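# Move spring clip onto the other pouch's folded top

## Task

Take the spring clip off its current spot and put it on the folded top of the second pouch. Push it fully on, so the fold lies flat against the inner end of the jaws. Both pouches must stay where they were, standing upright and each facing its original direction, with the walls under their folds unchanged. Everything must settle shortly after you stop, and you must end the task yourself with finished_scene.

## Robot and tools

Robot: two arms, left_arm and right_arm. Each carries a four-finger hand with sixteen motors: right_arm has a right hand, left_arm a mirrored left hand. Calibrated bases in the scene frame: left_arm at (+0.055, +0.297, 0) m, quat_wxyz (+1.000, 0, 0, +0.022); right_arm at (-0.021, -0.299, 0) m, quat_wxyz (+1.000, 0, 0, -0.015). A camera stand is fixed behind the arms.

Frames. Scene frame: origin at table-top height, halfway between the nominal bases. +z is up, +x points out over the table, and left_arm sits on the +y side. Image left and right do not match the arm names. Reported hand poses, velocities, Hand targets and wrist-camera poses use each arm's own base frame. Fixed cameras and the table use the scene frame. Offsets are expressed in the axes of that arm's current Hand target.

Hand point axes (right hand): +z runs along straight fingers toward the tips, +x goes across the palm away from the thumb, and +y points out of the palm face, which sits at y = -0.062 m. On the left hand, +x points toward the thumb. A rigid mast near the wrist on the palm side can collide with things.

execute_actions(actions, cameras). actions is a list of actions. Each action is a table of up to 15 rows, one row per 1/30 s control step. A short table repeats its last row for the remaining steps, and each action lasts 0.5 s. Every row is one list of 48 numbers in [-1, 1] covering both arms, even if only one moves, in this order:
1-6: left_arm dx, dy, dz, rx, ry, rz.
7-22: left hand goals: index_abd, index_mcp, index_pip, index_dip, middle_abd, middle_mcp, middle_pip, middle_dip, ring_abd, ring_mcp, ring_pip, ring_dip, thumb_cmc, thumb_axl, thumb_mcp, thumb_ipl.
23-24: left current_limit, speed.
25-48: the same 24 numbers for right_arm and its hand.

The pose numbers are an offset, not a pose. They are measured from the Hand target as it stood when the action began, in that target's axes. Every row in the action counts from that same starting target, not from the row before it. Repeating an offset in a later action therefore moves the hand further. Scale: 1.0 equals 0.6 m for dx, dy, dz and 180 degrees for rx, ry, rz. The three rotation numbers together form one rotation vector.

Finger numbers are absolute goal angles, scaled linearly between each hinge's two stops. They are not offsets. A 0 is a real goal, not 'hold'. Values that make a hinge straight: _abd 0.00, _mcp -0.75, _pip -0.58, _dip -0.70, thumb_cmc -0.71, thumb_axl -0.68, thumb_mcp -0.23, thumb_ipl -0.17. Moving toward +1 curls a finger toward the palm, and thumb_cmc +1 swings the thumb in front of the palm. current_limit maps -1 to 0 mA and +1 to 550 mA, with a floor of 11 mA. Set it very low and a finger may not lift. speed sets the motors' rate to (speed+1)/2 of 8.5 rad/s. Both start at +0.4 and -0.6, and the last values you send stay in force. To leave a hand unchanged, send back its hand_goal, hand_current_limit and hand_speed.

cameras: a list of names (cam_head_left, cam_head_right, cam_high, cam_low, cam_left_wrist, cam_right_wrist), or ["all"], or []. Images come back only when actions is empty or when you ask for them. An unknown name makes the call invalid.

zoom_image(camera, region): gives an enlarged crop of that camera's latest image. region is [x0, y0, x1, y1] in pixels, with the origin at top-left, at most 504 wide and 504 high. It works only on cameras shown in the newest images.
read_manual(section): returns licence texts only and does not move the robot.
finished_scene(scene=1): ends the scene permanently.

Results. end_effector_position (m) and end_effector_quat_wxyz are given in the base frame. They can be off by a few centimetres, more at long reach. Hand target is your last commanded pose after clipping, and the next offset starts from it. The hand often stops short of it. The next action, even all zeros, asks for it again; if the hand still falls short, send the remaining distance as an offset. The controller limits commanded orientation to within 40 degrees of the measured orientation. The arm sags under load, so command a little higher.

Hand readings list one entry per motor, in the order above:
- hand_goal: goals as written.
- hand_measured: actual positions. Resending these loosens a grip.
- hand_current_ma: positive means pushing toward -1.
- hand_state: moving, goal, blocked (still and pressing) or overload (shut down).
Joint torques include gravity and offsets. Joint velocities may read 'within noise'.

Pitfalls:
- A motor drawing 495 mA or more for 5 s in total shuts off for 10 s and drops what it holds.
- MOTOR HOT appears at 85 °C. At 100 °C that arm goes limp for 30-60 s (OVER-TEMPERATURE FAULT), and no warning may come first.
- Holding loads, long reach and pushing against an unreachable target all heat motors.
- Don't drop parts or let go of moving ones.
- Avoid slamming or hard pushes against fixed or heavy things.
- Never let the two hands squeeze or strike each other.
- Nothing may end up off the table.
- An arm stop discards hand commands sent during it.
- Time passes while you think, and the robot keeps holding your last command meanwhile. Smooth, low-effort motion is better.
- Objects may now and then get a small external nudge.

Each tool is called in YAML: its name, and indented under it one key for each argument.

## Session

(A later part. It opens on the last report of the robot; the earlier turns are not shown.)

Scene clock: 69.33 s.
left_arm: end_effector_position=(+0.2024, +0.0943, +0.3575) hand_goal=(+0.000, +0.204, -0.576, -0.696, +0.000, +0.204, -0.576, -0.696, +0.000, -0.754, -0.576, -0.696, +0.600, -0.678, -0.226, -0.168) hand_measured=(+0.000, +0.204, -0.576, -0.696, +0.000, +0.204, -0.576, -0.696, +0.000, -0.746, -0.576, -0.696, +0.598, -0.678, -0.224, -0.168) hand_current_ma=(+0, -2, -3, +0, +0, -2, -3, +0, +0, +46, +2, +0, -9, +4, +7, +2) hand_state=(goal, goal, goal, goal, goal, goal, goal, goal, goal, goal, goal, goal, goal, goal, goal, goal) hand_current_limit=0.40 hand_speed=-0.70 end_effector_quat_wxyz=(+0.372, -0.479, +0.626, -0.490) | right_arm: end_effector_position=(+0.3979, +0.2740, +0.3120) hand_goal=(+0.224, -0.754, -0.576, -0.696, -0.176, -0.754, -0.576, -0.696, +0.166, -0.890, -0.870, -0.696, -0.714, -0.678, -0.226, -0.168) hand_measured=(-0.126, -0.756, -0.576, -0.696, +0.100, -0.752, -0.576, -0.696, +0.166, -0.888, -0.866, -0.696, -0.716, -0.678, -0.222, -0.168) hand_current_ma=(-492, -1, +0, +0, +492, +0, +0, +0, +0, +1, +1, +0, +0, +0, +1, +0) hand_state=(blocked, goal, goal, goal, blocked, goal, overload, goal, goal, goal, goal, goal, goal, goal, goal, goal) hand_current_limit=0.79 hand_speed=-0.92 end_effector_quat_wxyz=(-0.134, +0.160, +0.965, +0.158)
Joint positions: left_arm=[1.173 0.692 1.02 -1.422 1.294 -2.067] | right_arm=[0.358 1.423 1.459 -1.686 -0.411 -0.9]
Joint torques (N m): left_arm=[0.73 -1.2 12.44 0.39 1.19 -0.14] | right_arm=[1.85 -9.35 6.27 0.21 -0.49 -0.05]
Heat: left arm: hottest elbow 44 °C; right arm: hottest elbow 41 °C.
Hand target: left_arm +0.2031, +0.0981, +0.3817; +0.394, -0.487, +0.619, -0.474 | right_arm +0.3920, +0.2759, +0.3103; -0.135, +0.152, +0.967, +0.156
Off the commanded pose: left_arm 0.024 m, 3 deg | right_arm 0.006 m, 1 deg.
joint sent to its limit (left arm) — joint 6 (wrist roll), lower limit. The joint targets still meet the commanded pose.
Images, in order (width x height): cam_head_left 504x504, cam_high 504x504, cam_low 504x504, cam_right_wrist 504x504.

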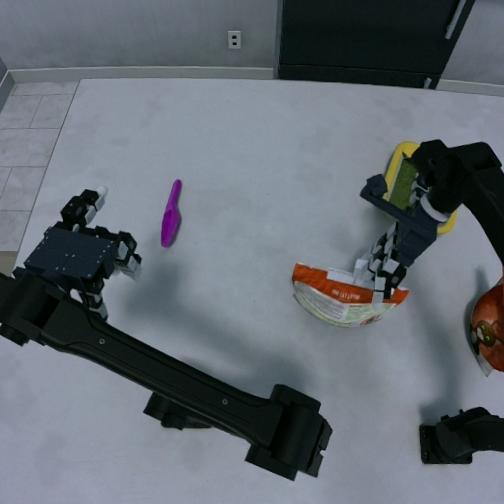

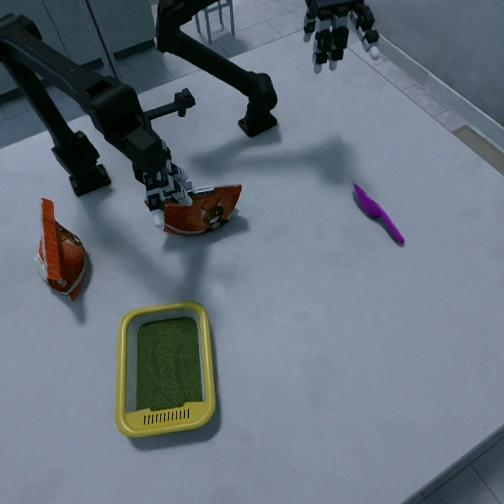

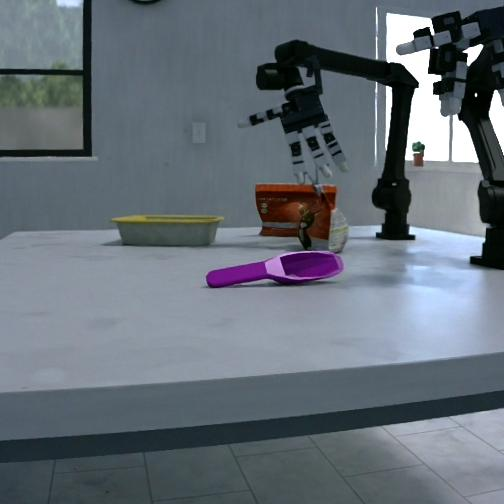

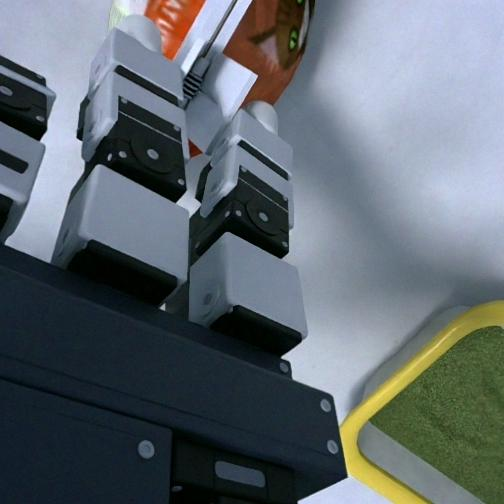

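execute_actions:
  actions:
    - [[0,0,0,0,0,0,0,0.205,-0.576,-0.696,0,0.205,-0.576,-0.696,0,-0.754,-0.576,-0.696,0.6,-0.678,-0.226,-0.168,0.4,-0.7,0,0,0,0,0,0,0.225,-0.754,-0.576,-0.696,-0.175,-0.754,-0.576,-0.696,0.167,-0.89,-0.87,-0.696,-0.714,-0.678,-0.226,-0.168,1.0,-0.92]]
  cameras: ["cam_low","cam_right_wrist"]

execute_actions:
  actions:
    - [[0,0,0,0,0,0,0,0.205,-0.576,-0.696,0,0.205,-0.576,-0.696,0,-0.754,-0.576,-0.696,0.6,-0.678,-0.226,-0.168,0.4,-0.7,0,0,0,0,0,0,0.225,-0.754,-0.576,-0.696,-0.175,-0.754,-0.576,-0.696,0.167,-0.89,-0.87,-0.696,-0.714,-0.678,-0.226,-0.168,0.4,-0.92]]
  cameras: ["cam_low","cam_right_wrist"]

zoom_image:
  camera: "cam_right_wrist"
  region: [70, 0, 320, 170]

Scene clock: 70.33 s.
left_arm: end_effector_position=(+0.2024, +0.0943, +0.3575) hand_goal=(+0.000, +0.204, -0.576, -0.696, +0.000, +0.204, -0.576, -0.696, +0.000, -0.754, -0.576, -0.696, +0.600, -0.678, -0.226, -0.168) hand_measured=(+0.000, +0.204, -0.576, -0.696, +0.000, +0.204, -0.576, -0.696, +0.000, -0.746, -0.576, -0.696, +0.598, -0.678, -0.224, -0.168) hand_current_ma=(+0, -2, -3, +0, +0, -2, -3, +0, +0, +46, +2, +0, -9, +4, +7, +2) hand_state=(goal, goal, goal, goal, goal, goal, goal, goal, goal, goal, goal, goal, goal, goal, goal, goal) hand_current_limit=0.40 hand_speed=-0.70 end_effector_quat_wxyz=(+0.372, -0.479, +0.626, -0.490) | right_arm: end_effector_position=(+0.3978, +0.2740, +0.3120) hand_goal=(+0.224, -0.754, -0.576, -0.696, -0.176, -0.754, -0.576, -0.696, +0.166, -0.890, -0.870, -0.696, -0.714, -0.678, -0.226, -0.168) hand_measured=(-0.126, -0.756, -0.576, -0.696, +0.096, -0.752, -0.576, -0.696, +0.166, -0.888, -0.866, -0.696, -0.716, -0.678, -0.222, -0.168) hand_current_ma=(-550, -1, +0, +0, +550, +0, +0, +0, +0, +1, +1, +0, +0, +0, +1, +0) hand_state=(blocked, goal, goal, goal, blocked, goal, overload, goal, goal, goal, goal, goal, goal, goal, goal, goal) hand_current_limit=1.00 hand_speed=-0.92 end_effector_quat_wxyz=(-0.134, +0.160, +0.965, +0.159)
Joint positions: left_arm=[1.173 0.692 1.02 -1.422 1.294 -2.067] | right_arm=[0.358 1.423 1.459 -1.686 -0.411 -0.901]
Joint torques (N m): left_arm=[0.67 -1.26 12.44 0.36 1.18 -0.14] | right_arm=[1.38 -9.35 6.08 0.31 -0.45 -0.07]
Heat: left arm: hottest elbow 45 °C; right arm: hottest elbow 41 °C.
Hand target: left_arm +0.2031, +0.0981, +0.3817; +0.394, -0.487, +0.619, -0.474 | right_arm +0.3920, +0.2759, +0.3103; -0.135, +0.152, +0.967, +0.156
Off the commanded pose: left_arm 0.024 m, 3 deg | right_arm 0.006 m, 1 deg.
joint sent to its limit (left arm) — joint 6 (wrist roll), lower limit. The joint targets still meet the commanded pose.
Images, in order (width x height): cam_low 504x504, cam_right_wrist 504x504.

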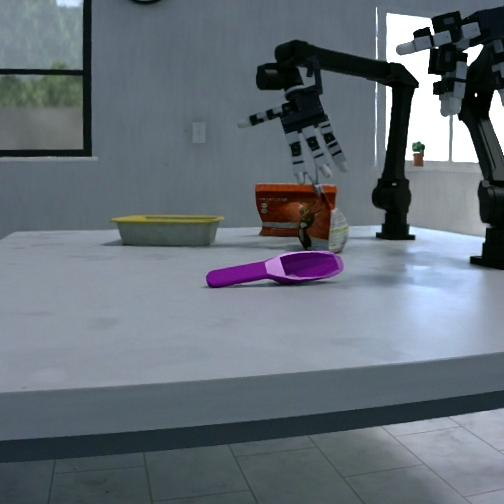

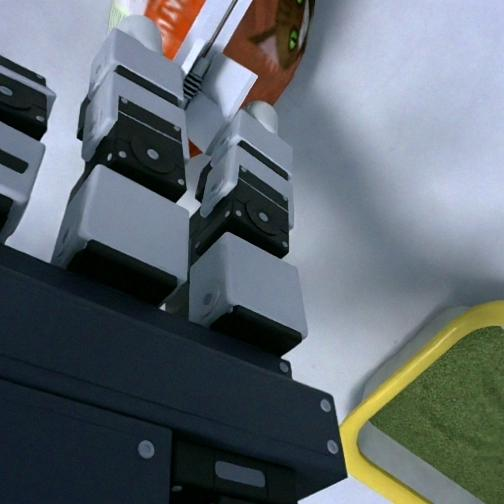

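Scene clock: 71.03 s.
left_arm: end_effector_position=(+0.2024, +0.0943, +0.3575) hand_goal=(+0.000, +0.204, -0.576, -0.696, +0.000, +0.204, -0.576, -0.696, +0.000, -0.754, -0.576, -0.696, +0.600, -0.678, -0.226, -0.168) hand_measured=(+0.000, +0.204, -0.576, -0.696, +0.000, +0.204, -0.576, -0.696, +0.000, -0.746, -0.576, -0.696, +0.598, -0.678, -0.224, -0.168) hand_current_ma=(+0, -2, -3, +0, +0, -2, -3, +0, +0, +46, +2, +0, -9, +4, +7, +2) hand_state=(goal, goal, goal, goal, goal, goal, goal, goal, goal, goal, goal, goal, goal, goal, goal, goal) hand_current_limit=0.40 hand_speed=-0.70 end_effector_quat_wxyz=(+0.372, -0.479, +0.626, -0.490) | right_arm: end_effector_position=(+0.3978, +0.2740, +0.3120) hand_goal=(+0.224, -0.754, -0.576, -0.696, -0.176, -0.754, -0.576, -0.696, +0.166, -0.890, -0.870, -0.696, -0.714, -0.678, -0.226, -0.168) hand_measured=(-0.126, -0.756, -0.576, -0.696, +0.096, -0.752, -0.576, -0.696, +0.166, -0.888, -0.866, -0.696, -0.716, -0.678, -0.222, -0.168) hand_current_ma=(-385, -1, +0, +0, +385, +0, +0, +0, +0, +1, +1, +0, +0, +0, +1, +0) hand_state=(blocked, goal, goal, goal, blocked, goal, overload, goal, goal, goal, goal, goal, goal, goal, goal, goal) hand_current_limit=0.40 hand_speed=-0.92 end_effector_quat_wxyz=(-0.134, +0.160, +0.965, +0.159)
Joint positions: left_arm=[1.173 0.692 1.02 -1.422 1.294 -2.067] | right_arm=[0.358 1.423 1.459 -1.686 -0.411 -0.901]
Joint torques (N m): left_arm=[0.73 -1.26 12.45 0.34 1.18 -0.14] | right_arm=[2.02 -9.35 6.04 0.17 -0.43 -0.02]
Heat: left arm: hottest elbow 45 °C; right arm: hottest elbow 41 °C.
Hand target: left_arm +0.2031, +0.0981, +0.3817; +0.394, -0.487, +0.619, -0.474 | right_arm +0.3920, +0.2759, +0.3103; -0.135, +0.152, +0.967, +0.156
Off the commanded pose: left_arm 0.024 m, 3 deg | right_arm 0.006 m, 1 deg.
joint sent to its limit (left arm) — joint 6 (wrist roll), lower limit. The joint targets still meet the commanded pose.
Images, in order (width x height): cam_low 504x504, cam_right_wrist 504x504.

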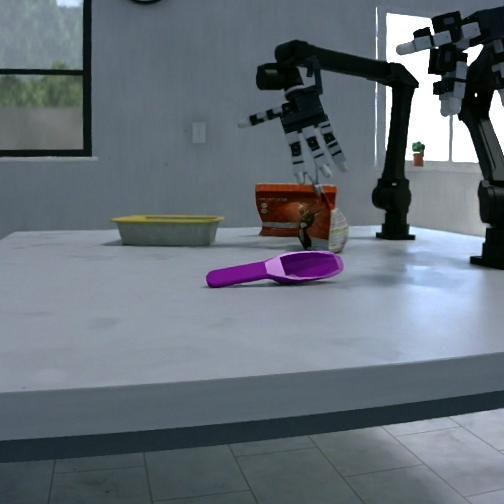

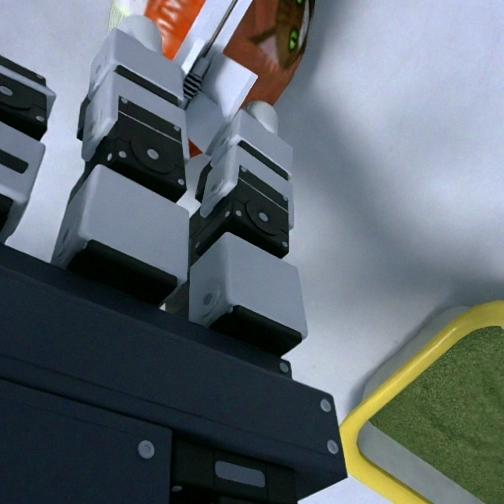

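Scaled by 2.016 from the camera's 504x504 image, which has a finer 720x720 frame.

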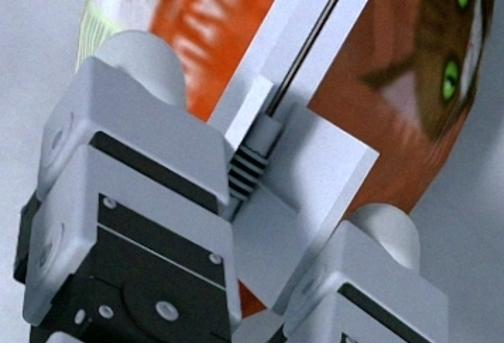

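execute_actions:
  actions:
    - [[0,0,0,0,0,0,0,0.205,-0.576,-0.696,0,0.205,-0.576,-0.696,0,-0.754,-0.576,-0.696,0.6,-0.678,-0.226,-0.168,0.4,-0.7,0,0,0,0,0,0,-0.167,-0.754,-0.576,-0.696,0.167,-0.754,-0.576,-0.696,0.167,-0.89,-0.87,-0.696,-0.714,-0.678,-0.226,-0.168,0.4,-0.85]]
    - [[0,0,0,0,0,0,0,0.205,-0.576,-0.696,0,0.205,-0.576,-0.696,0,-0.754,-0.576,-0.696,0.6,-0.678,-0.226,-0.168,0.4,-0.7,0,0.0161,-0.056,0,0,0,-0.2,-0.754,-0.576,-0.696,0.2,-0.754,-0.576,-0.696,0.167,-0.89,-0.87,-0.696,-0.714,-0.678,-0.226,-0.168,0.4,-0.7]]
    - [[0,0,0,0,0,0,0,0.205,-0.576,-0.696,0,0.205,-0.576,-0.696,0,-0.754,-0.576,-0.696,0.6,-0.678,-0.226,-0.168,0.4,-0.7,0,0,0,0,0,0,-0.45,-0.754,-0.576,0.377,0.45,-0.754,-0.576,0.377,0.3,0.479,0.74,-0.696,-0.714,-0.678,-0.226,-0.168,0.4,-0.6]]
    - [[0,0,0,0,0,0,0,0.205,-0.576,-0.696,0,0.205,-0.576,-0.696,0,-0.754,-0.576,-0.696,0.6,-0.678,-0.226,-0.168,0.4,-0.7,0,0,0,0,0,0,-0.45,-0.754,-0.576,0.377,0.45,-0.754,-0.576,0.377,0.3,0.479,0.74,-0.696,-0.714,-0.678,-0.226,-0.168,0.4,-0.6]]
  cameras: ["cam_high","cam_low","cam_head_left","cam_right_wrist"]

zoom_image:
  camera: "cam_low"
  region: [270, 110, 360, 200]

zoom_image:
  camera: "cam_head_left"
  region: [320, 220, 420, 320]

Scene clock: 76.33 s.
left_arm: end_effector_position=(+0.2024, +0.0943, +0.3575) hand_goal=(+0.000, +0.204, -0.576, -0.696, +0.000, +0.204, -0.576, -0.696, +0.000, -0.754, -0.576, -0.696, +0.600, -0.678, -0.226, -0.168) hand_measured=(+0.000, +0.204, -0.576, -0.696, +0.000, +0.204, -0.576, -0.696, +0.000, -0.746, -0.576, -0.696, +0.598, -0.678, -0.224, -0.168) hand_current_ma=(+0, -2, -3, +0, +0, -2, -3, +0, +0, +46, +2, +0, -9, +4, +7, +2) hand_state=(goal, goal, goal, goal, goal, goal, goal, goal, goal, goal, goal, goal, goal, goal, goal, goal) hand_current_limit=0.40 hand_speed=-0.70 end_effector_quat_wxyz=(+0.372, -0.479, +0.626, -0.490) | right_arm: end_effector_position=(+0.3959, +0.2735, +0.3170) hand_goal=(-0.450, -0.754, -0.576, +0.376, +0.450, -0.754, -0.576, +0.376, +0.300, +0.478, +0.740, -0.696, -0.714, -0.678, -0.226, -0.168) hand_measured=(-0.446, -0.756, -0.576, +0.372, +0.442, -0.754, -0.576, +0.372, +0.296, +0.460, +0.738, -0.696, -0.716, -0.678, -0.222, -0.168) hand_current_ma=(+1, +0, +0, -1, -3, +0, +0, -1, -1, -16, -1, +0, +0, +0, +1, +0) hand_state=(goal, goal, goal, goal, goal, goal, overload, goal, goal, goal, goal, goal, goal, goal, goal, goal) hand_current_limit=0.40 hand_speed=-0.60 end_effector_quat_wxyz=(-0.130, +0.159, +0.965, +0.162)
Joint positions: left_arm=[1.173 0.692 1.02 -1.422 1.294 -2.067] | right_arm=[0.358 1.412 1.459 -1.686 -0.413 -0.901]
Joint torques (N m): left_arm=[0.97 -1.26 12.41 0.38 1.18 -0.15] | right_arm=[0.91 -9.64 10 0.14 -0.72 0.04]
Heat: left arm: hottest elbow 45 °C; right arm: hottest elbow 41 °C.
Hand target: left_arm +0.2031, +0.0981, +0.3817; +0.394, -0.487, +0.619, -0.474 | right_arm +0.4024, +0.2732, +0.3435; -0.135, +0.152, +0.967, +0.156
Off the commanded pose: left_arm 0.024 m, 3 deg | right_arm 0.027 m, 1 deg.
joint sent to its limit (left arm) — joint 6 (wrist roll), lower limit. The joint targets still meet the commanded pose.
joint sent to its limit (right arm) — joint 4 (wrist pitch), lower limit. The joint targets are off in orientation, not in position.
Images, in order (width x height): cam_head_left 504x504, cam_high 504x504, cam_low 504x504, cam_right_wrist 504x504.

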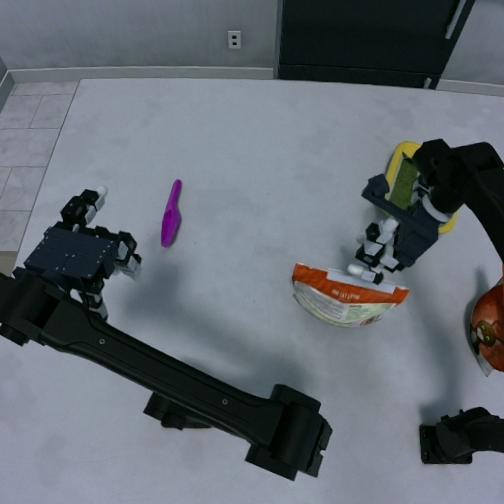

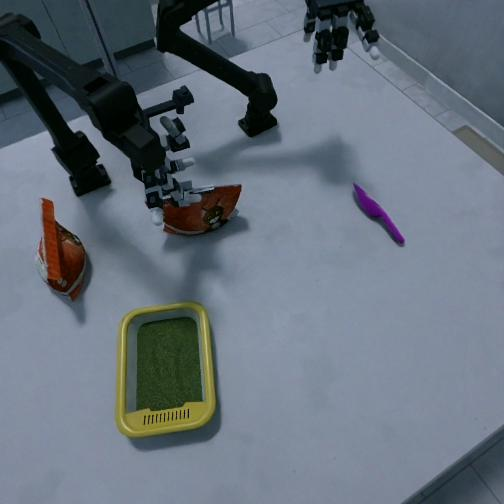

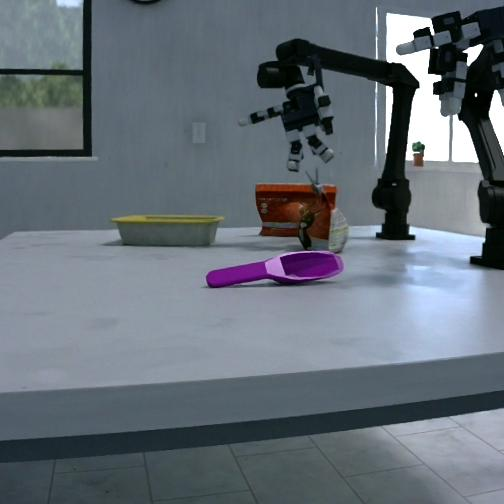

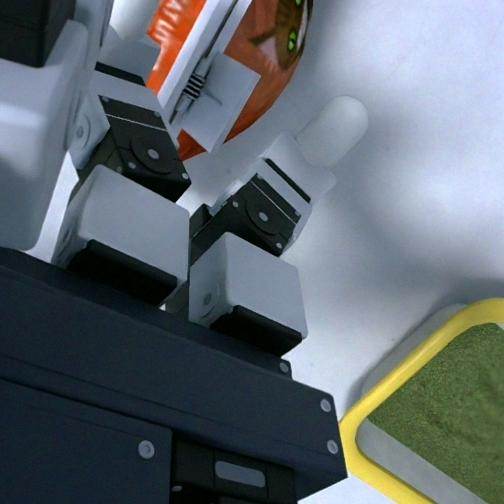

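Scaled by 5.600 from the camera's 504x504 image, which has a finer 720x720 frame.

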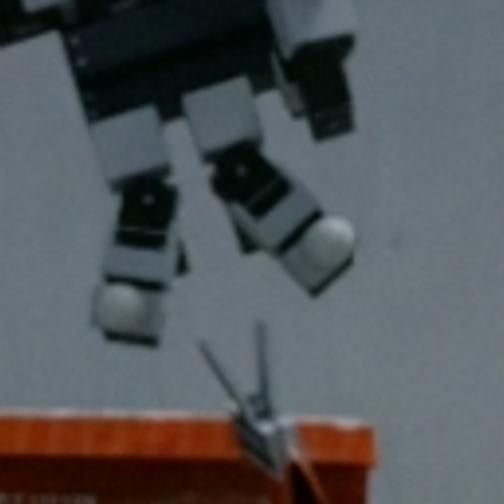

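Scaled by 5.040 from the camera's 504x504 image, which has a finer 720x720 frame.

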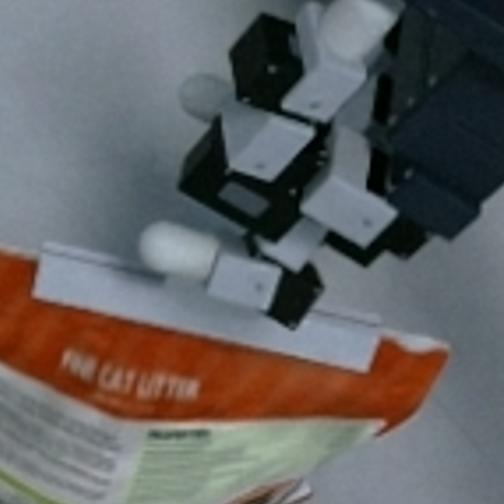

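execute_actions:
  actions:
    - [[0,0,0,0,0,0,0,0.205,-0.576,-0.696,0,0.205,-0.576,-0.696,0,-0.754,-0.576,-0.696,0.6,-0.678,-0.226,-0.168,0.4,-0.7,0.0024,-0.001,0.053,0,0,0,-0.45,-0.754,-0.576,0.377,0.45,-0.754,-0.576,0.377,0.3,0.479,0.74,-0.696,-0.714,-0.678,-0.226,-0.168,0.4,-0.6]]
    - [[0,0,0,0,0,0,0,0.205,-0.576,-0.696,0,0.205,-0.576,-0.696,0,-0.754,-0.576,-0.696,0.6,-0.678,-0.226,-0.168,0.4,-0.7,0.0024,-0.001,0.053,0,0,0,-0.45,-0.754,-0.576,0.377,0.45,-0.754,-0.576,0.377,0.3,0.479,0.74,-0.696,-0.714,-0.678,-0.226,-0.168,0.4,-0.6]]
  cameras: ["cam_high","cam_low","cam_head_left","cam_right_wrist"]

zoom_image:
  camera: "cam_low"
  region: [280, 130, 350, 200]

zoom_image:
  camera: "cam_head_left"
  region: [320, 220, 420, 320]

zoom_image:
  camera: "cam_high"
  region: [150, 150, 230, 230]

Scene clock: 78.03 s.
left_arm: end_effector_position=(+0.2024, +0.0943, +0.3575) hand_goal=(+0.000, +0.204, -0.576, -0.696, +0.000, +0.204, -0.576, -0.696, +0.000, -0.754, -0.576, -0.696, +0.600, -0.678, -0.226, -0.168) hand_measured=(+0.000, +0.204, -0.576, -0.696, +0.000, +0.204, -0.576, -0.696, +0.000, -0.746, -0.576, -0.696, +0.598, -0.678, -0.224, -0.168) hand_current_ma=(+0, -2, -3, +0, +0, -2, -3, +0, +0, +46, +2, +0, -9, +4, +7, +2) hand_state=(goal, goal, goal, goal, goal, goal, goal, goal, goal, goal, goal, goal, goal, goal, goal, goal) hand_current_limit=0.40 hand_speed=-0.70 end_effector_quat_wxyz=(+0.372, -0.479, +0.626, -0.490) | right_arm: end_effector_position=(+0.3860, +0.2928, +0.2894) hand_goal=(-0.450, -0.754, -0.576, +0.376, +0.450, -0.754, -0.576, +0.376, +0.300, +0.478, +0.740, -0.696, -0.714, -0.678, -0.226, -0.168) hand_measured=(-0.446, -0.756, -0.576, +0.372, +0.442, -0.754, -0.576, +0.374, +0.296, +0.462, +0.738, -0.696, -0.716, -0.678, -0.222, -0.168) hand_current_ma=(+1, +0, +0, -1, -3, +0, +0, -1, -1, -13, -1, +0, +0, +0, +1, +0) hand_state=(goal, goal, goal, goal, goal, goal, overload, goal, goal, goal, goal, goal, goal, goal, goal, goal) hand_current_limit=0.40 hand_speed=-0.60 end_effector_quat_wxyz=(-0.135, +0.148, +0.967, +0.157)
Joint positions: left_arm=[1.173 0.692 1.02 -1.422 1.294 -2.067] | right_arm=[0.408 1.417 1.395 -1.615 -0.412 -0.874]
Joint velocities: left_arm=[within noise] | right_arm=[0.005 -0.044 -0.012 0.012 0.007 -0.007]
Joint torques (N m): left_arm=[0.62 -1.08 12.4 0.35 1.18 -0.15] | right_arm=[1.32 -8.53 6.37 0.9 -0.58 0.15]
Heat: left arm: hottest elbow 45 °C; right arm: hottest elbow 41 °C.
Hand target: left_arm +0.2031, +0.0981, +0.3817; +0.394, -0.487, +0.619, -0.474 | right_arm +0.3858, +0.2946, +0.2859; -0.135, +0.152, +0.967, +0.156
Off the commanded pose: left_arm 0.024 m, 3 deg | right_arm 0.004 m, 0 deg.
joint sent to its limit (left arm) — joint 6 (wrist roll), lower limit. The joint targets still meet the commanded pose.
Images, in order (width x height): cam_head_left 504x504, cam_high 504x504, cam_low 504x504, cam_right_wrist 504x504.

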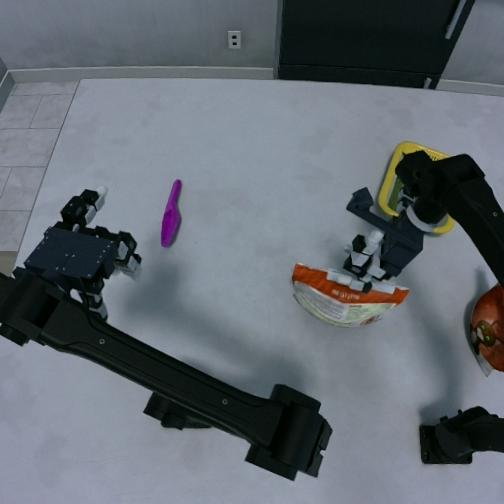

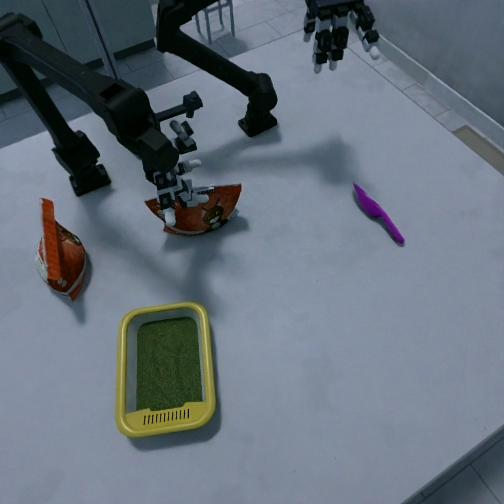

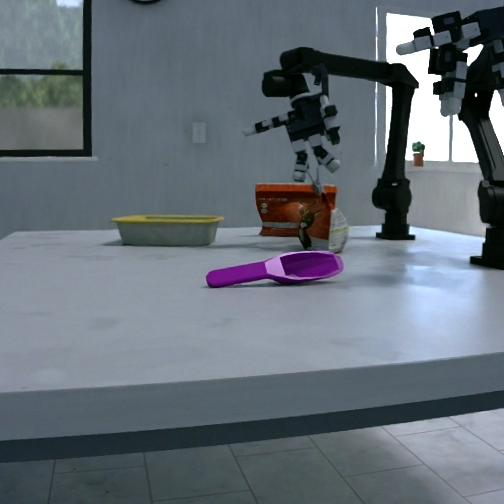

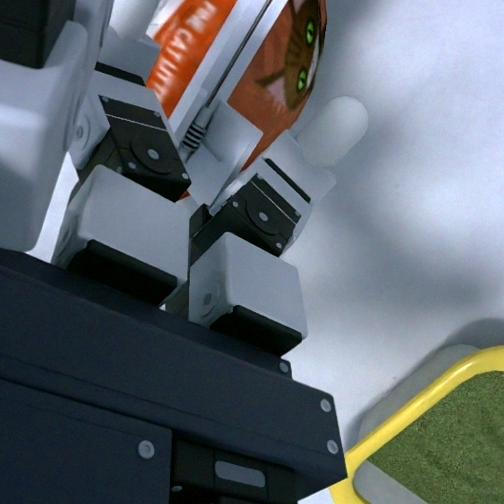

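Scaled by 7.200 from the camera's 504x504 image, which has a finer 720x720 frame.

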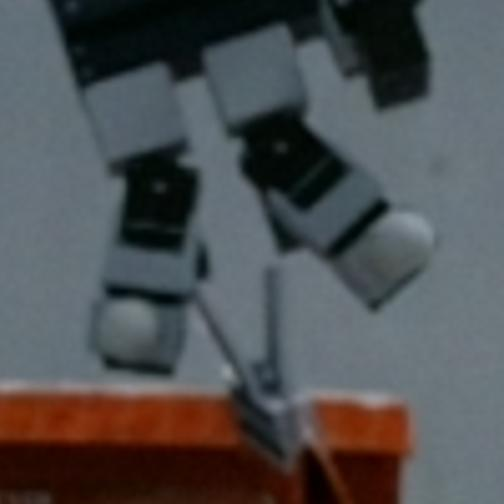

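Scaled by 5.040 from the camera's 504x504 image, which has a finer 720x720 frame.

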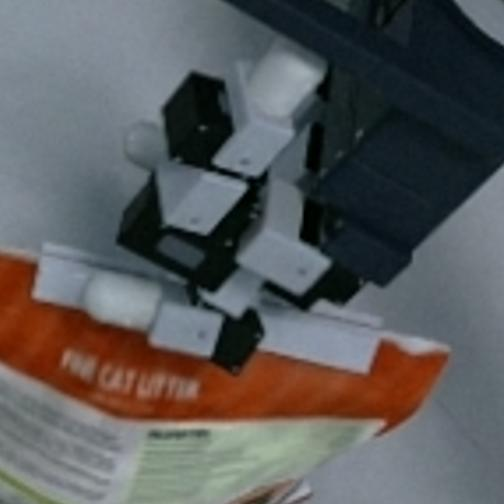

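Scaled by 6.300 from the camera's 504x504 image, which has a finer 720x720 frame.

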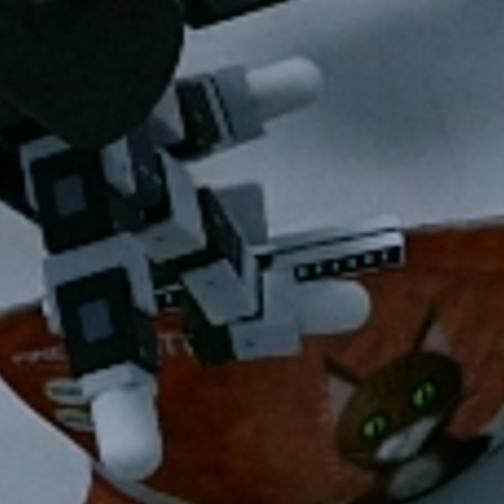

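execute_actions:
  actions:
    - [[0,0,0,0,0,0,0,0.205,-0.576,-0.696,0,0.205,-0.576,-0.696,0,-0.754,-0.576,-0.696,0.6,-0.678,-0.226,-0.168,0.4,-0.7,-0.01,0.0064,0.0018,0,0,0,-0.583,-0.754,-0.576,0.377,0.583,-0.754,-0.576,0.377,0.4,0.479,0.74,-0.696,-0.714,-0.678,-0.226,-0.168,0.4,-0.6]]
    - [[0,0,0,0,0,0,0,0.205,-0.576,-0.696,0,0.205,-0.576,-0.696,0,-0.754,-0.576,-0.696,0.6,-0.678,-0.226,-0.168,0.4,-0.7,-0.002,-0.0055,0.0192,0,0,0,-0.583,-0.754,-0.576,0.377,0.583,-0.754,-0.576,0.377,0.4,0.479,0.74,-0.696,-0.714,-0.678,-0.226,-0.168,0.4,-0.6]]
  cameras: ["cam_high","cam_low","cam_head_left","cam_right_wrist"]

zoom_image:
  camera: "cam_low"
  region: [280, 130, 350, 200]

zoom_image:
  camera: "cam_head_left"
  region: [320, 220, 420, 320]

zoom_image:
  camera: "cam_right_wrist"
  region: [70, 50, 370, 250]

Scene clock: 79.87 s.
left_arm: end_effector_position=(+0.2024, +0.0943, +0.3575) hand_goal=(+0.000, +0.204, -0.576, -0.696, +0.000, +0.204, -0.576, -0.696, +0.000, -0.754, -0.576, -0.696, +0.600, -0.678, -0.226, -0.168) hand_measured=(+0.000, +0.204, -0.576, -0.696, +0.000, +0.204, -0.576, -0.696, +0.000, -0.746, -0.576, -0.696, +0.598, -0.678, -0.224, -0.168) hand_current_ma=(+0, -2, -3, +0, +0, -2, -3, +0, +0, +46, +2, +0, -9, +4, +7, +2) hand_state=(goal, goal, goal, goal, goal, goal, goal, goal, goal, goal, goal, goal, goal, goal, goal, goal) hand_current_limit=0.40 hand_speed=-0.70 end_effector_quat_wxyz=(+0.372, -0.479, +0.626, -0.490) | right_arm: end_effector_position=(+0.3904, +0.2948, +0.2801) hand_goal=(-0.584, -0.754, -0.576, +0.376, +0.582, -0.754, -0.576, +0.376, +0.400, +0.478, +0.740, -0.696, -0.714, -0.678, -0.226, -0.168) hand_measured=(-0.580, -0.756, -0.576, +0.372, +0.574, -0.754, -0.576, +0.374, +0.396, +0.462, +0.738, -0.696, -0.716, -0.678, -0.222, -0.168) hand_current_ma=(+1, +0, +0, -1, -4, +0, +0, -1, -1, -13, -1, +0, +0, +0, +1, +0) hand_state=(goal, goal, goal, goal, goal, goal, overload, goal, goal, goal, goal, goal, goal, goal, goal, goal) hand_current_limit=0.40 hand_speed=-0.60 end_effector_quat_wxyz=(-0.131, +0.148, +0.967, +0.159)
Joint positions: left_arm=[1.173 0.692 1.02 -1.422 1.294 -2.067] | right_arm=[0.409 1.425 1.376 -1.579 -0.412 -0.87]
Joint torques (N m): left_arm=[0.67 -1.08 12.42 0.42 1.18 -0.14] | right_arm=[1.85 -8.35 6.02 0.77 -0.57 0.12]
Heat: left arm: hottest elbow 45 °C; right arm: hottest elbow 41 °C.
Hand target: left_arm +0.2031, +0.0981, +0.3817; +0.394, -0.487, +0.619, -0.474 | right_arm +0.3898, +0.2976, +0.2723; -0.135, +0.152, +0.967, +0.156
Off the commanded pose: left_arm 0.024 m, 3 deg | right_arm 0.008 m, 1 deg.
joint sent to its limit (left arm) — joint 6 (wrist roll), lower limit. The joint targets still meet the commanded pose.
Images, in order (width x height): cam_head_left 504x504, cam_high 504x504, cam_low 504x504, cam_right_wrist 504x504.

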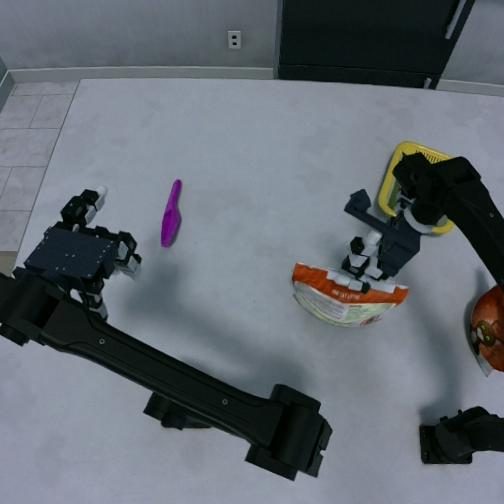

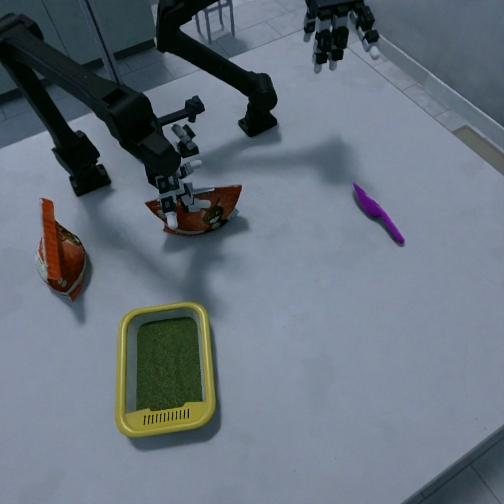

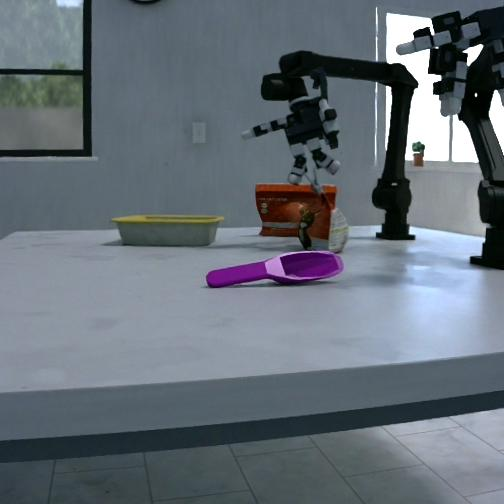

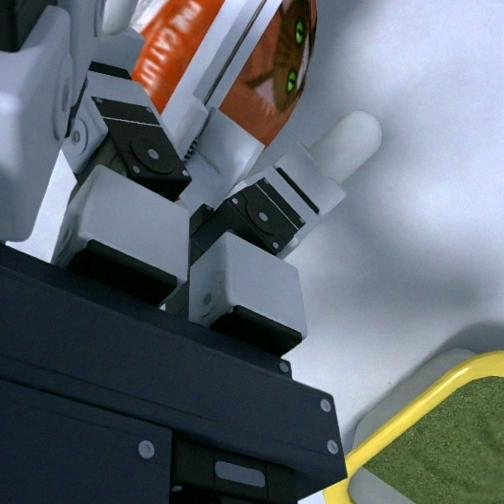

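Scaled by 7.200 from the camera's 504x504 image, which has a finer 720x720 frame.

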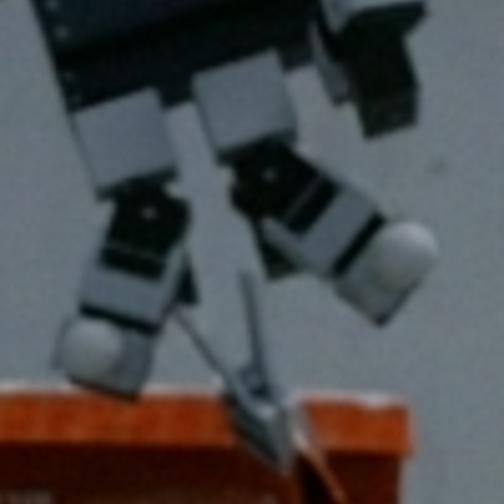

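Scaled by 5.040 from the camera's 504x504 image, which has a finer 720x720 frame.

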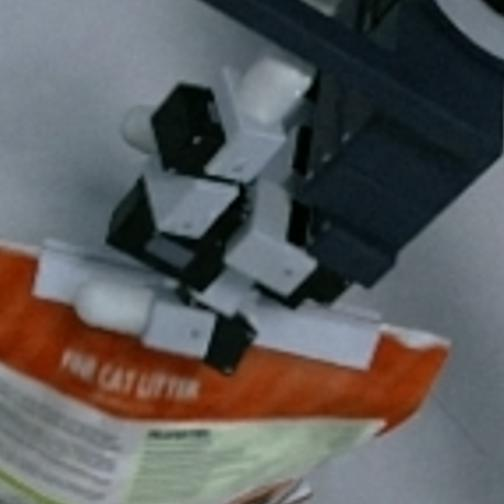

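Scaled by 1.680 from the camera's 504x504 image, which has a finer 720x720 frame.

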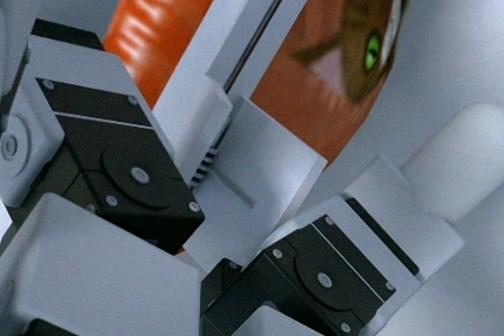

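execute_actions:
  actions:
    - [[0,0,0,0,0,0,0,0.205,-0.576,-0.696,0,0.205,-0.576,-0.696,0,-0.754,-0.576,-0.696,0.6,-0.678,-0.226,-0.168,0.4,-0.7,0.003,0,0,0,0,0,-0.3,-0.754,-0.576,0.377,0.3,-0.754,-0.576,0.377,0.3,0.479,0.74,-0.696,-0.714,-0.678,-0.226,-0.168,0.4,-0.9]]
    - [[0,0,0,0,0,0,0,0.205,-0.576,-0.696,0,0.205,-0.576,-0.696,0,-0.754,-0.576,-0.696,0.6,-0.678,-0.226,-0.168,0.4,-0.7,0,0,0,0,0,0,-0.3,-0.754,-0.576,0.377,0.3,-0.754,-0.576,0.377,0.3,0.479,0.74,-0.696,-0.714,-0.678,-0.226,-0.168,0.4,-0.9]]
  cameras: ["cam_low","cam_right_wrist"]

zoom_image:
  camera: "cam_low"
  region: [280, 130, 350, 200]

zoom_image:
  camera: "cam_right_wrist"
  region: [70, 50, 370, 250]

Scene clock: 81.70 s.
left_arm: end_effector_position=(+0.2024, +0.0943, +0.3575) hand_goal=(+0.000, +0.204, -0.576, -0.696, +0.000, +0.204, -0.576, -0.696, +0.000, -0.754, -0.576, -0.696, +0.600, -0.678, -0.226, -0.168) hand_measured=(+0.000, +0.204, -0.576, -0.696, +0.000, +0.204, -0.576, -0.696, +0.000, -0.746, -0.576, -0.696, +0.598, -0.678, -0.224, -0.168) hand_current_ma=(+0, -2, -3, +0, +0, -2, -3, +0, +0, +46, +2, +0, -9, +4, +7, +2) hand_state=(goal, goal, goal, goal, goal, goal, goal, goal, goal, goal, goal, goal, goal, goal, goal, goal) hand_current_limit=0.40 hand_speed=-0.70 end_effector_quat_wxyz=(+0.372, -0.479, +0.626, -0.490) | right_arm: end_effector_position=(+0.3909, +0.2961, +0.2802) hand_goal=(-0.300, -0.754, -0.576, +0.376, +0.300, -0.754, -0.576, +0.376, +0.300, +0.478, +0.740, -0.696, -0.714, -0.678, -0.226, -0.168) hand_measured=(-0.334, -0.756, -0.576, +0.372, +0.300, -0.756, -0.576, +0.374, +0.302, +0.462, +0.738, -0.696, -0.716, -0.678, -0.222, -0.168) hand_current_ma=(-35, -1, +0, -1, +0, +0, +0, -1, +1, -13, -1, +0, +0, +0, +1, +0) hand_state=(blocked, goal, goal, goal, goal, goal, overload, goal, goal, goal, goal, goal, goal, goal, goal, goal) hand_current_limit=0.40 hand_speed=-0.90 end_effector_quat_wxyz=(-0.130, +0.148, +0.967, +0.160)
Joint positions: left_arm=[1.173 0.692 1.02 -1.422 1.294 -2.067] | right_arm=[0.412 1.425 1.376 -1.574 -0.412 -0.866]
Joint torques (N m): left_arm=[0.67 -1.14 12.42 0.4 1.18 -0.14] | right_arm=[2.08 -8.59 5.96 0.55 -0.57 0.15]
Heat: left arm: hottest elbow 45 °C; right arm: hottest elbow 41 °C.
Hand target: left_arm +0.2031, +0.0981, +0.3817; +0.394, -0.487, +0.619, -0.474 | right_arm +0.3881, +0.2981, +0.2729; -0.135, +0.152, +0.967, +0.156
Off the commanded pose: left_arm 0.024 m, 3 deg | right_arm 0.008 m, 1 deg.
joint sent to its limit (left arm) — joint 6 (wrist roll), lower limit. The joint targets still meet the commanded pose.
Images, in order (width x height): cam_low 504x504, cam_right_wrist 504x504.

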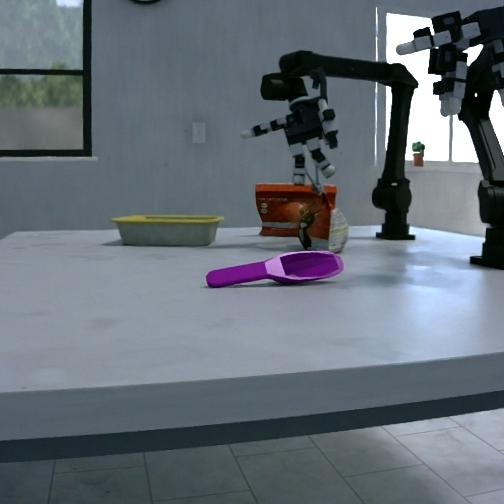

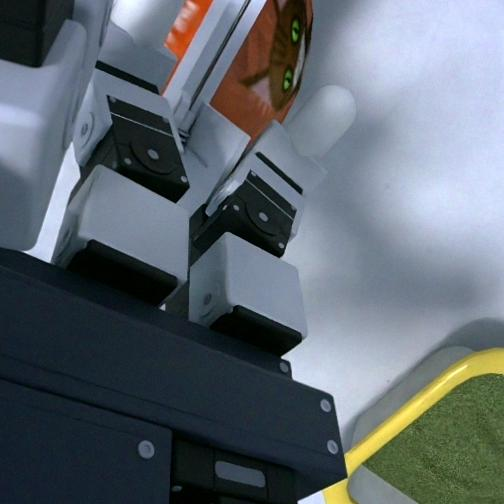

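Scaled by 7.200 from the camera's 504x504 image, which has a finer 720x720 frame.

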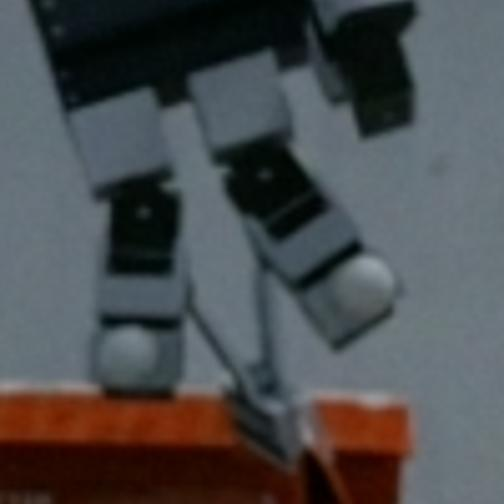

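Scaled by 1.680 from the camera's 504x504 image, which has a finer 720x720 frame.

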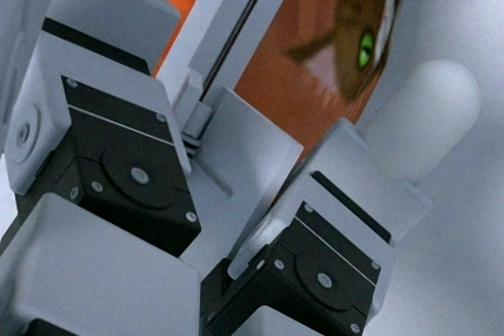

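execute_actions:
  actions:
    - [[0,0,0,0,0,0,0,0.205,-0.576,-0.696,0,0.205,-0.576,-0.696,0,-0.754,-0.576,-0.696,0.6,-0.678,-0.226,-0.168,0.4,-0.7,0,0,0,0,0,0,0.05,-0.754,-0.576,0.377,-0.05,-0.754,-0.576,0.377,0.3,0.479,0.74,-0.696,-0.714,-0.678,-0.226,-0.168,0.4,-0.9]]
    - [[0,0,0,0,0,0,0,0.205,-0.576,-0.696,0,0.205,-0.576,-0.696,0,-0.754,-0.576,-0.696,0.6,-0.678,-0.226,-0.168,0.4,-0.7,0,0,0,0,0,0,0.05,-0.754,-0.576,0.377,-0.05,-0.754,-0.576,0.377,0.3,0.479,0.74,-0.696,-0.714,-0.678,-0.226,-0.168,0.4,-0.9]]
  cameras: ["cam_low","cam_right_wrist","cam_head_left","cam_high"]

zoom_image:
  camera: "cam_low"
  region: [280, 130, 350, 200]

zoom_image:
  camera: "cam_right_wrist"
  region: [70, 50, 370, 250]

Scene clock: 83.17 s.
left_arm: end_effector_position=(+0.2024, +0.0943, +0.3575) hand_goal=(+0.000, +0.204, -0.576, -0.696, +0.000, +0.204, -0.576, -0.696, +0.000, -0.754, -0.576, -0.696, +0.600, -0.678, -0.226, -0.168) hand_measured=(+0.000, +0.204, -0.576, -0.696, +0.000, +0.204, -0.576, -0.696, +0.000, -0.746, -0.576, -0.696, +0.598, -0.678, -0.224, -0.168) hand_current_ma=(+0, -2, -3, +0, +0, -2, -3, +0, +0, +46, +2, +0, -9, +4, +7, +2) hand_state=(goal, goal, goal, goal, goal, goal, goal, goal, goal, goal, goal, goal, goal, goal, goal, goal) hand_current_limit=0.40 hand_speed=-0.70 end_effector_quat_wxyz=(+0.372, -0.479, +0.626, -0.490) | right_arm: end_effector_position=(+0.3931, +0.2960, +0.2800) hand_goal=(+0.050, -0.754, -0.576, +0.376, -0.050, -0.754, -0.576, +0.376, +0.300, +0.478, +0.740, -0.696, -0.714, -0.678, -0.226, -0.168) hand_measured=(-0.260, -0.754, -0.576, +0.374, +0.080, -0.760, -0.576, +0.374, +0.302, +0.462, +0.738, -0.696, -0.716, -0.678, -0.222, -0.168) hand_current_ma=(-385, +0, +0, -1, +294, -3, +0, -1, +1, -13, -1, +0, +0, +0, +1, +0) hand_state=(blocked, goal, goal, goal, blocked, goal, overload, goal, goal, goal, goal, goal, goal, goal, goal, goal) hand_current_limit=0.40 hand_speed=-0.90 end_effector_quat_wxyz=(-0.124, +0.148, +0.968, +0.160)
Joint positions: left_arm=[1.173 0.692 1.02 -1.422 1.294 -2.067] | right_arm=[0.412 1.425 1.376 -1.564 -0.405 -0.865]
Joint torques (N m): left_arm=[0.67 -1.26 12.45 0.39 1.18 -0.14] | right_arm=[1.9 -8.94 5.96 0.55 -0.76 0.11]
Heat: left arm: hottest elbow 45 °C; right arm: hottest elbow 41 °C.
Hand target: left_arm +0.2031, +0.0981, +0.3817; +0.394, -0.487, +0.619, -0.474 | right_arm +0.3881, +0.2981, +0.2729; -0.135, +0.152, +0.967, +0.156
Off the commanded pose: left_arm 0.024 m, 3 deg | right_arm 0.009 m, 1 deg.
joint sent to its limit (left arm) — joint 6 (wrist roll), lower limit. The joint targets still meet the commanded pose.
Images, in order (width x height): cam_head_left 504x504, cam_high 504x504, cam_low 504x504, cam_right_wrist 504x504.

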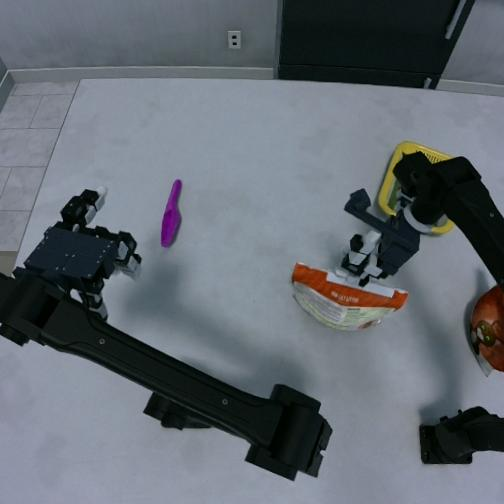

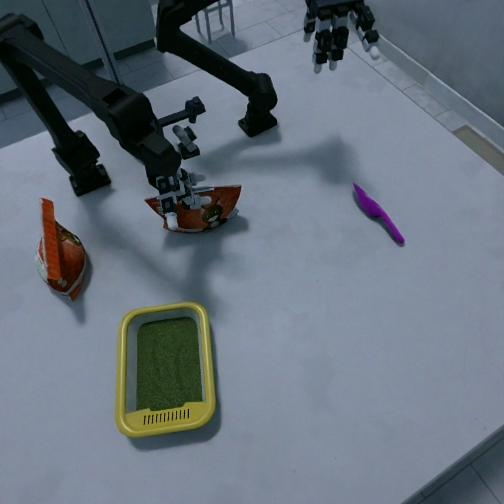

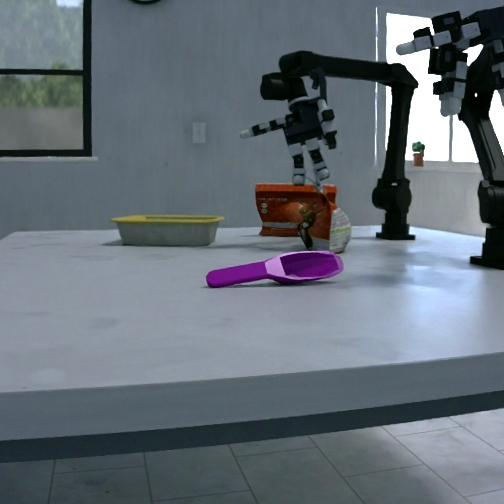

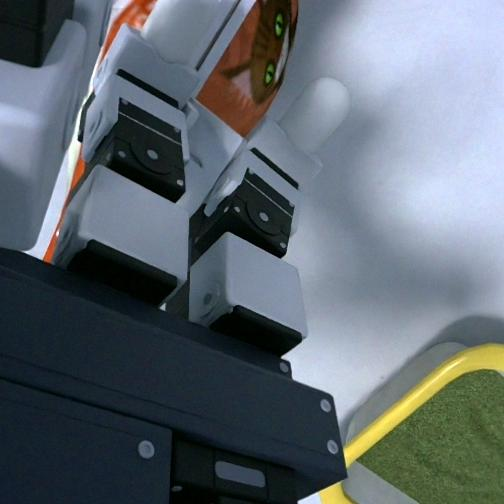

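Scaled by 7.200 from the camera's 504x504 image, which has a finer 720x720 frame.

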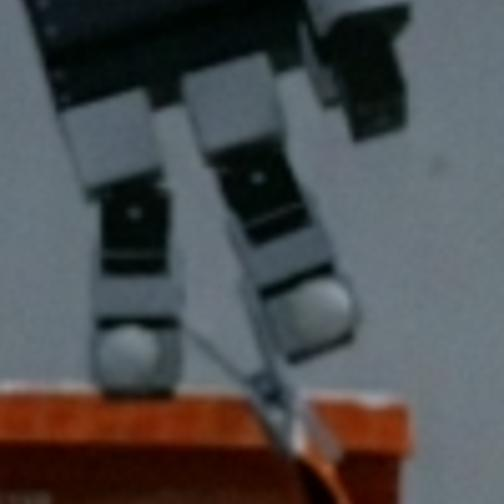

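Scaled by 1.680 from the camera's 504x504 image, which has a finer 720x720 frame.

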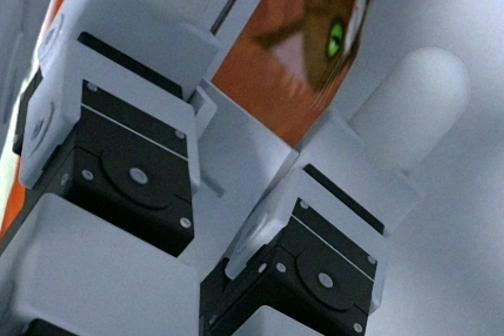

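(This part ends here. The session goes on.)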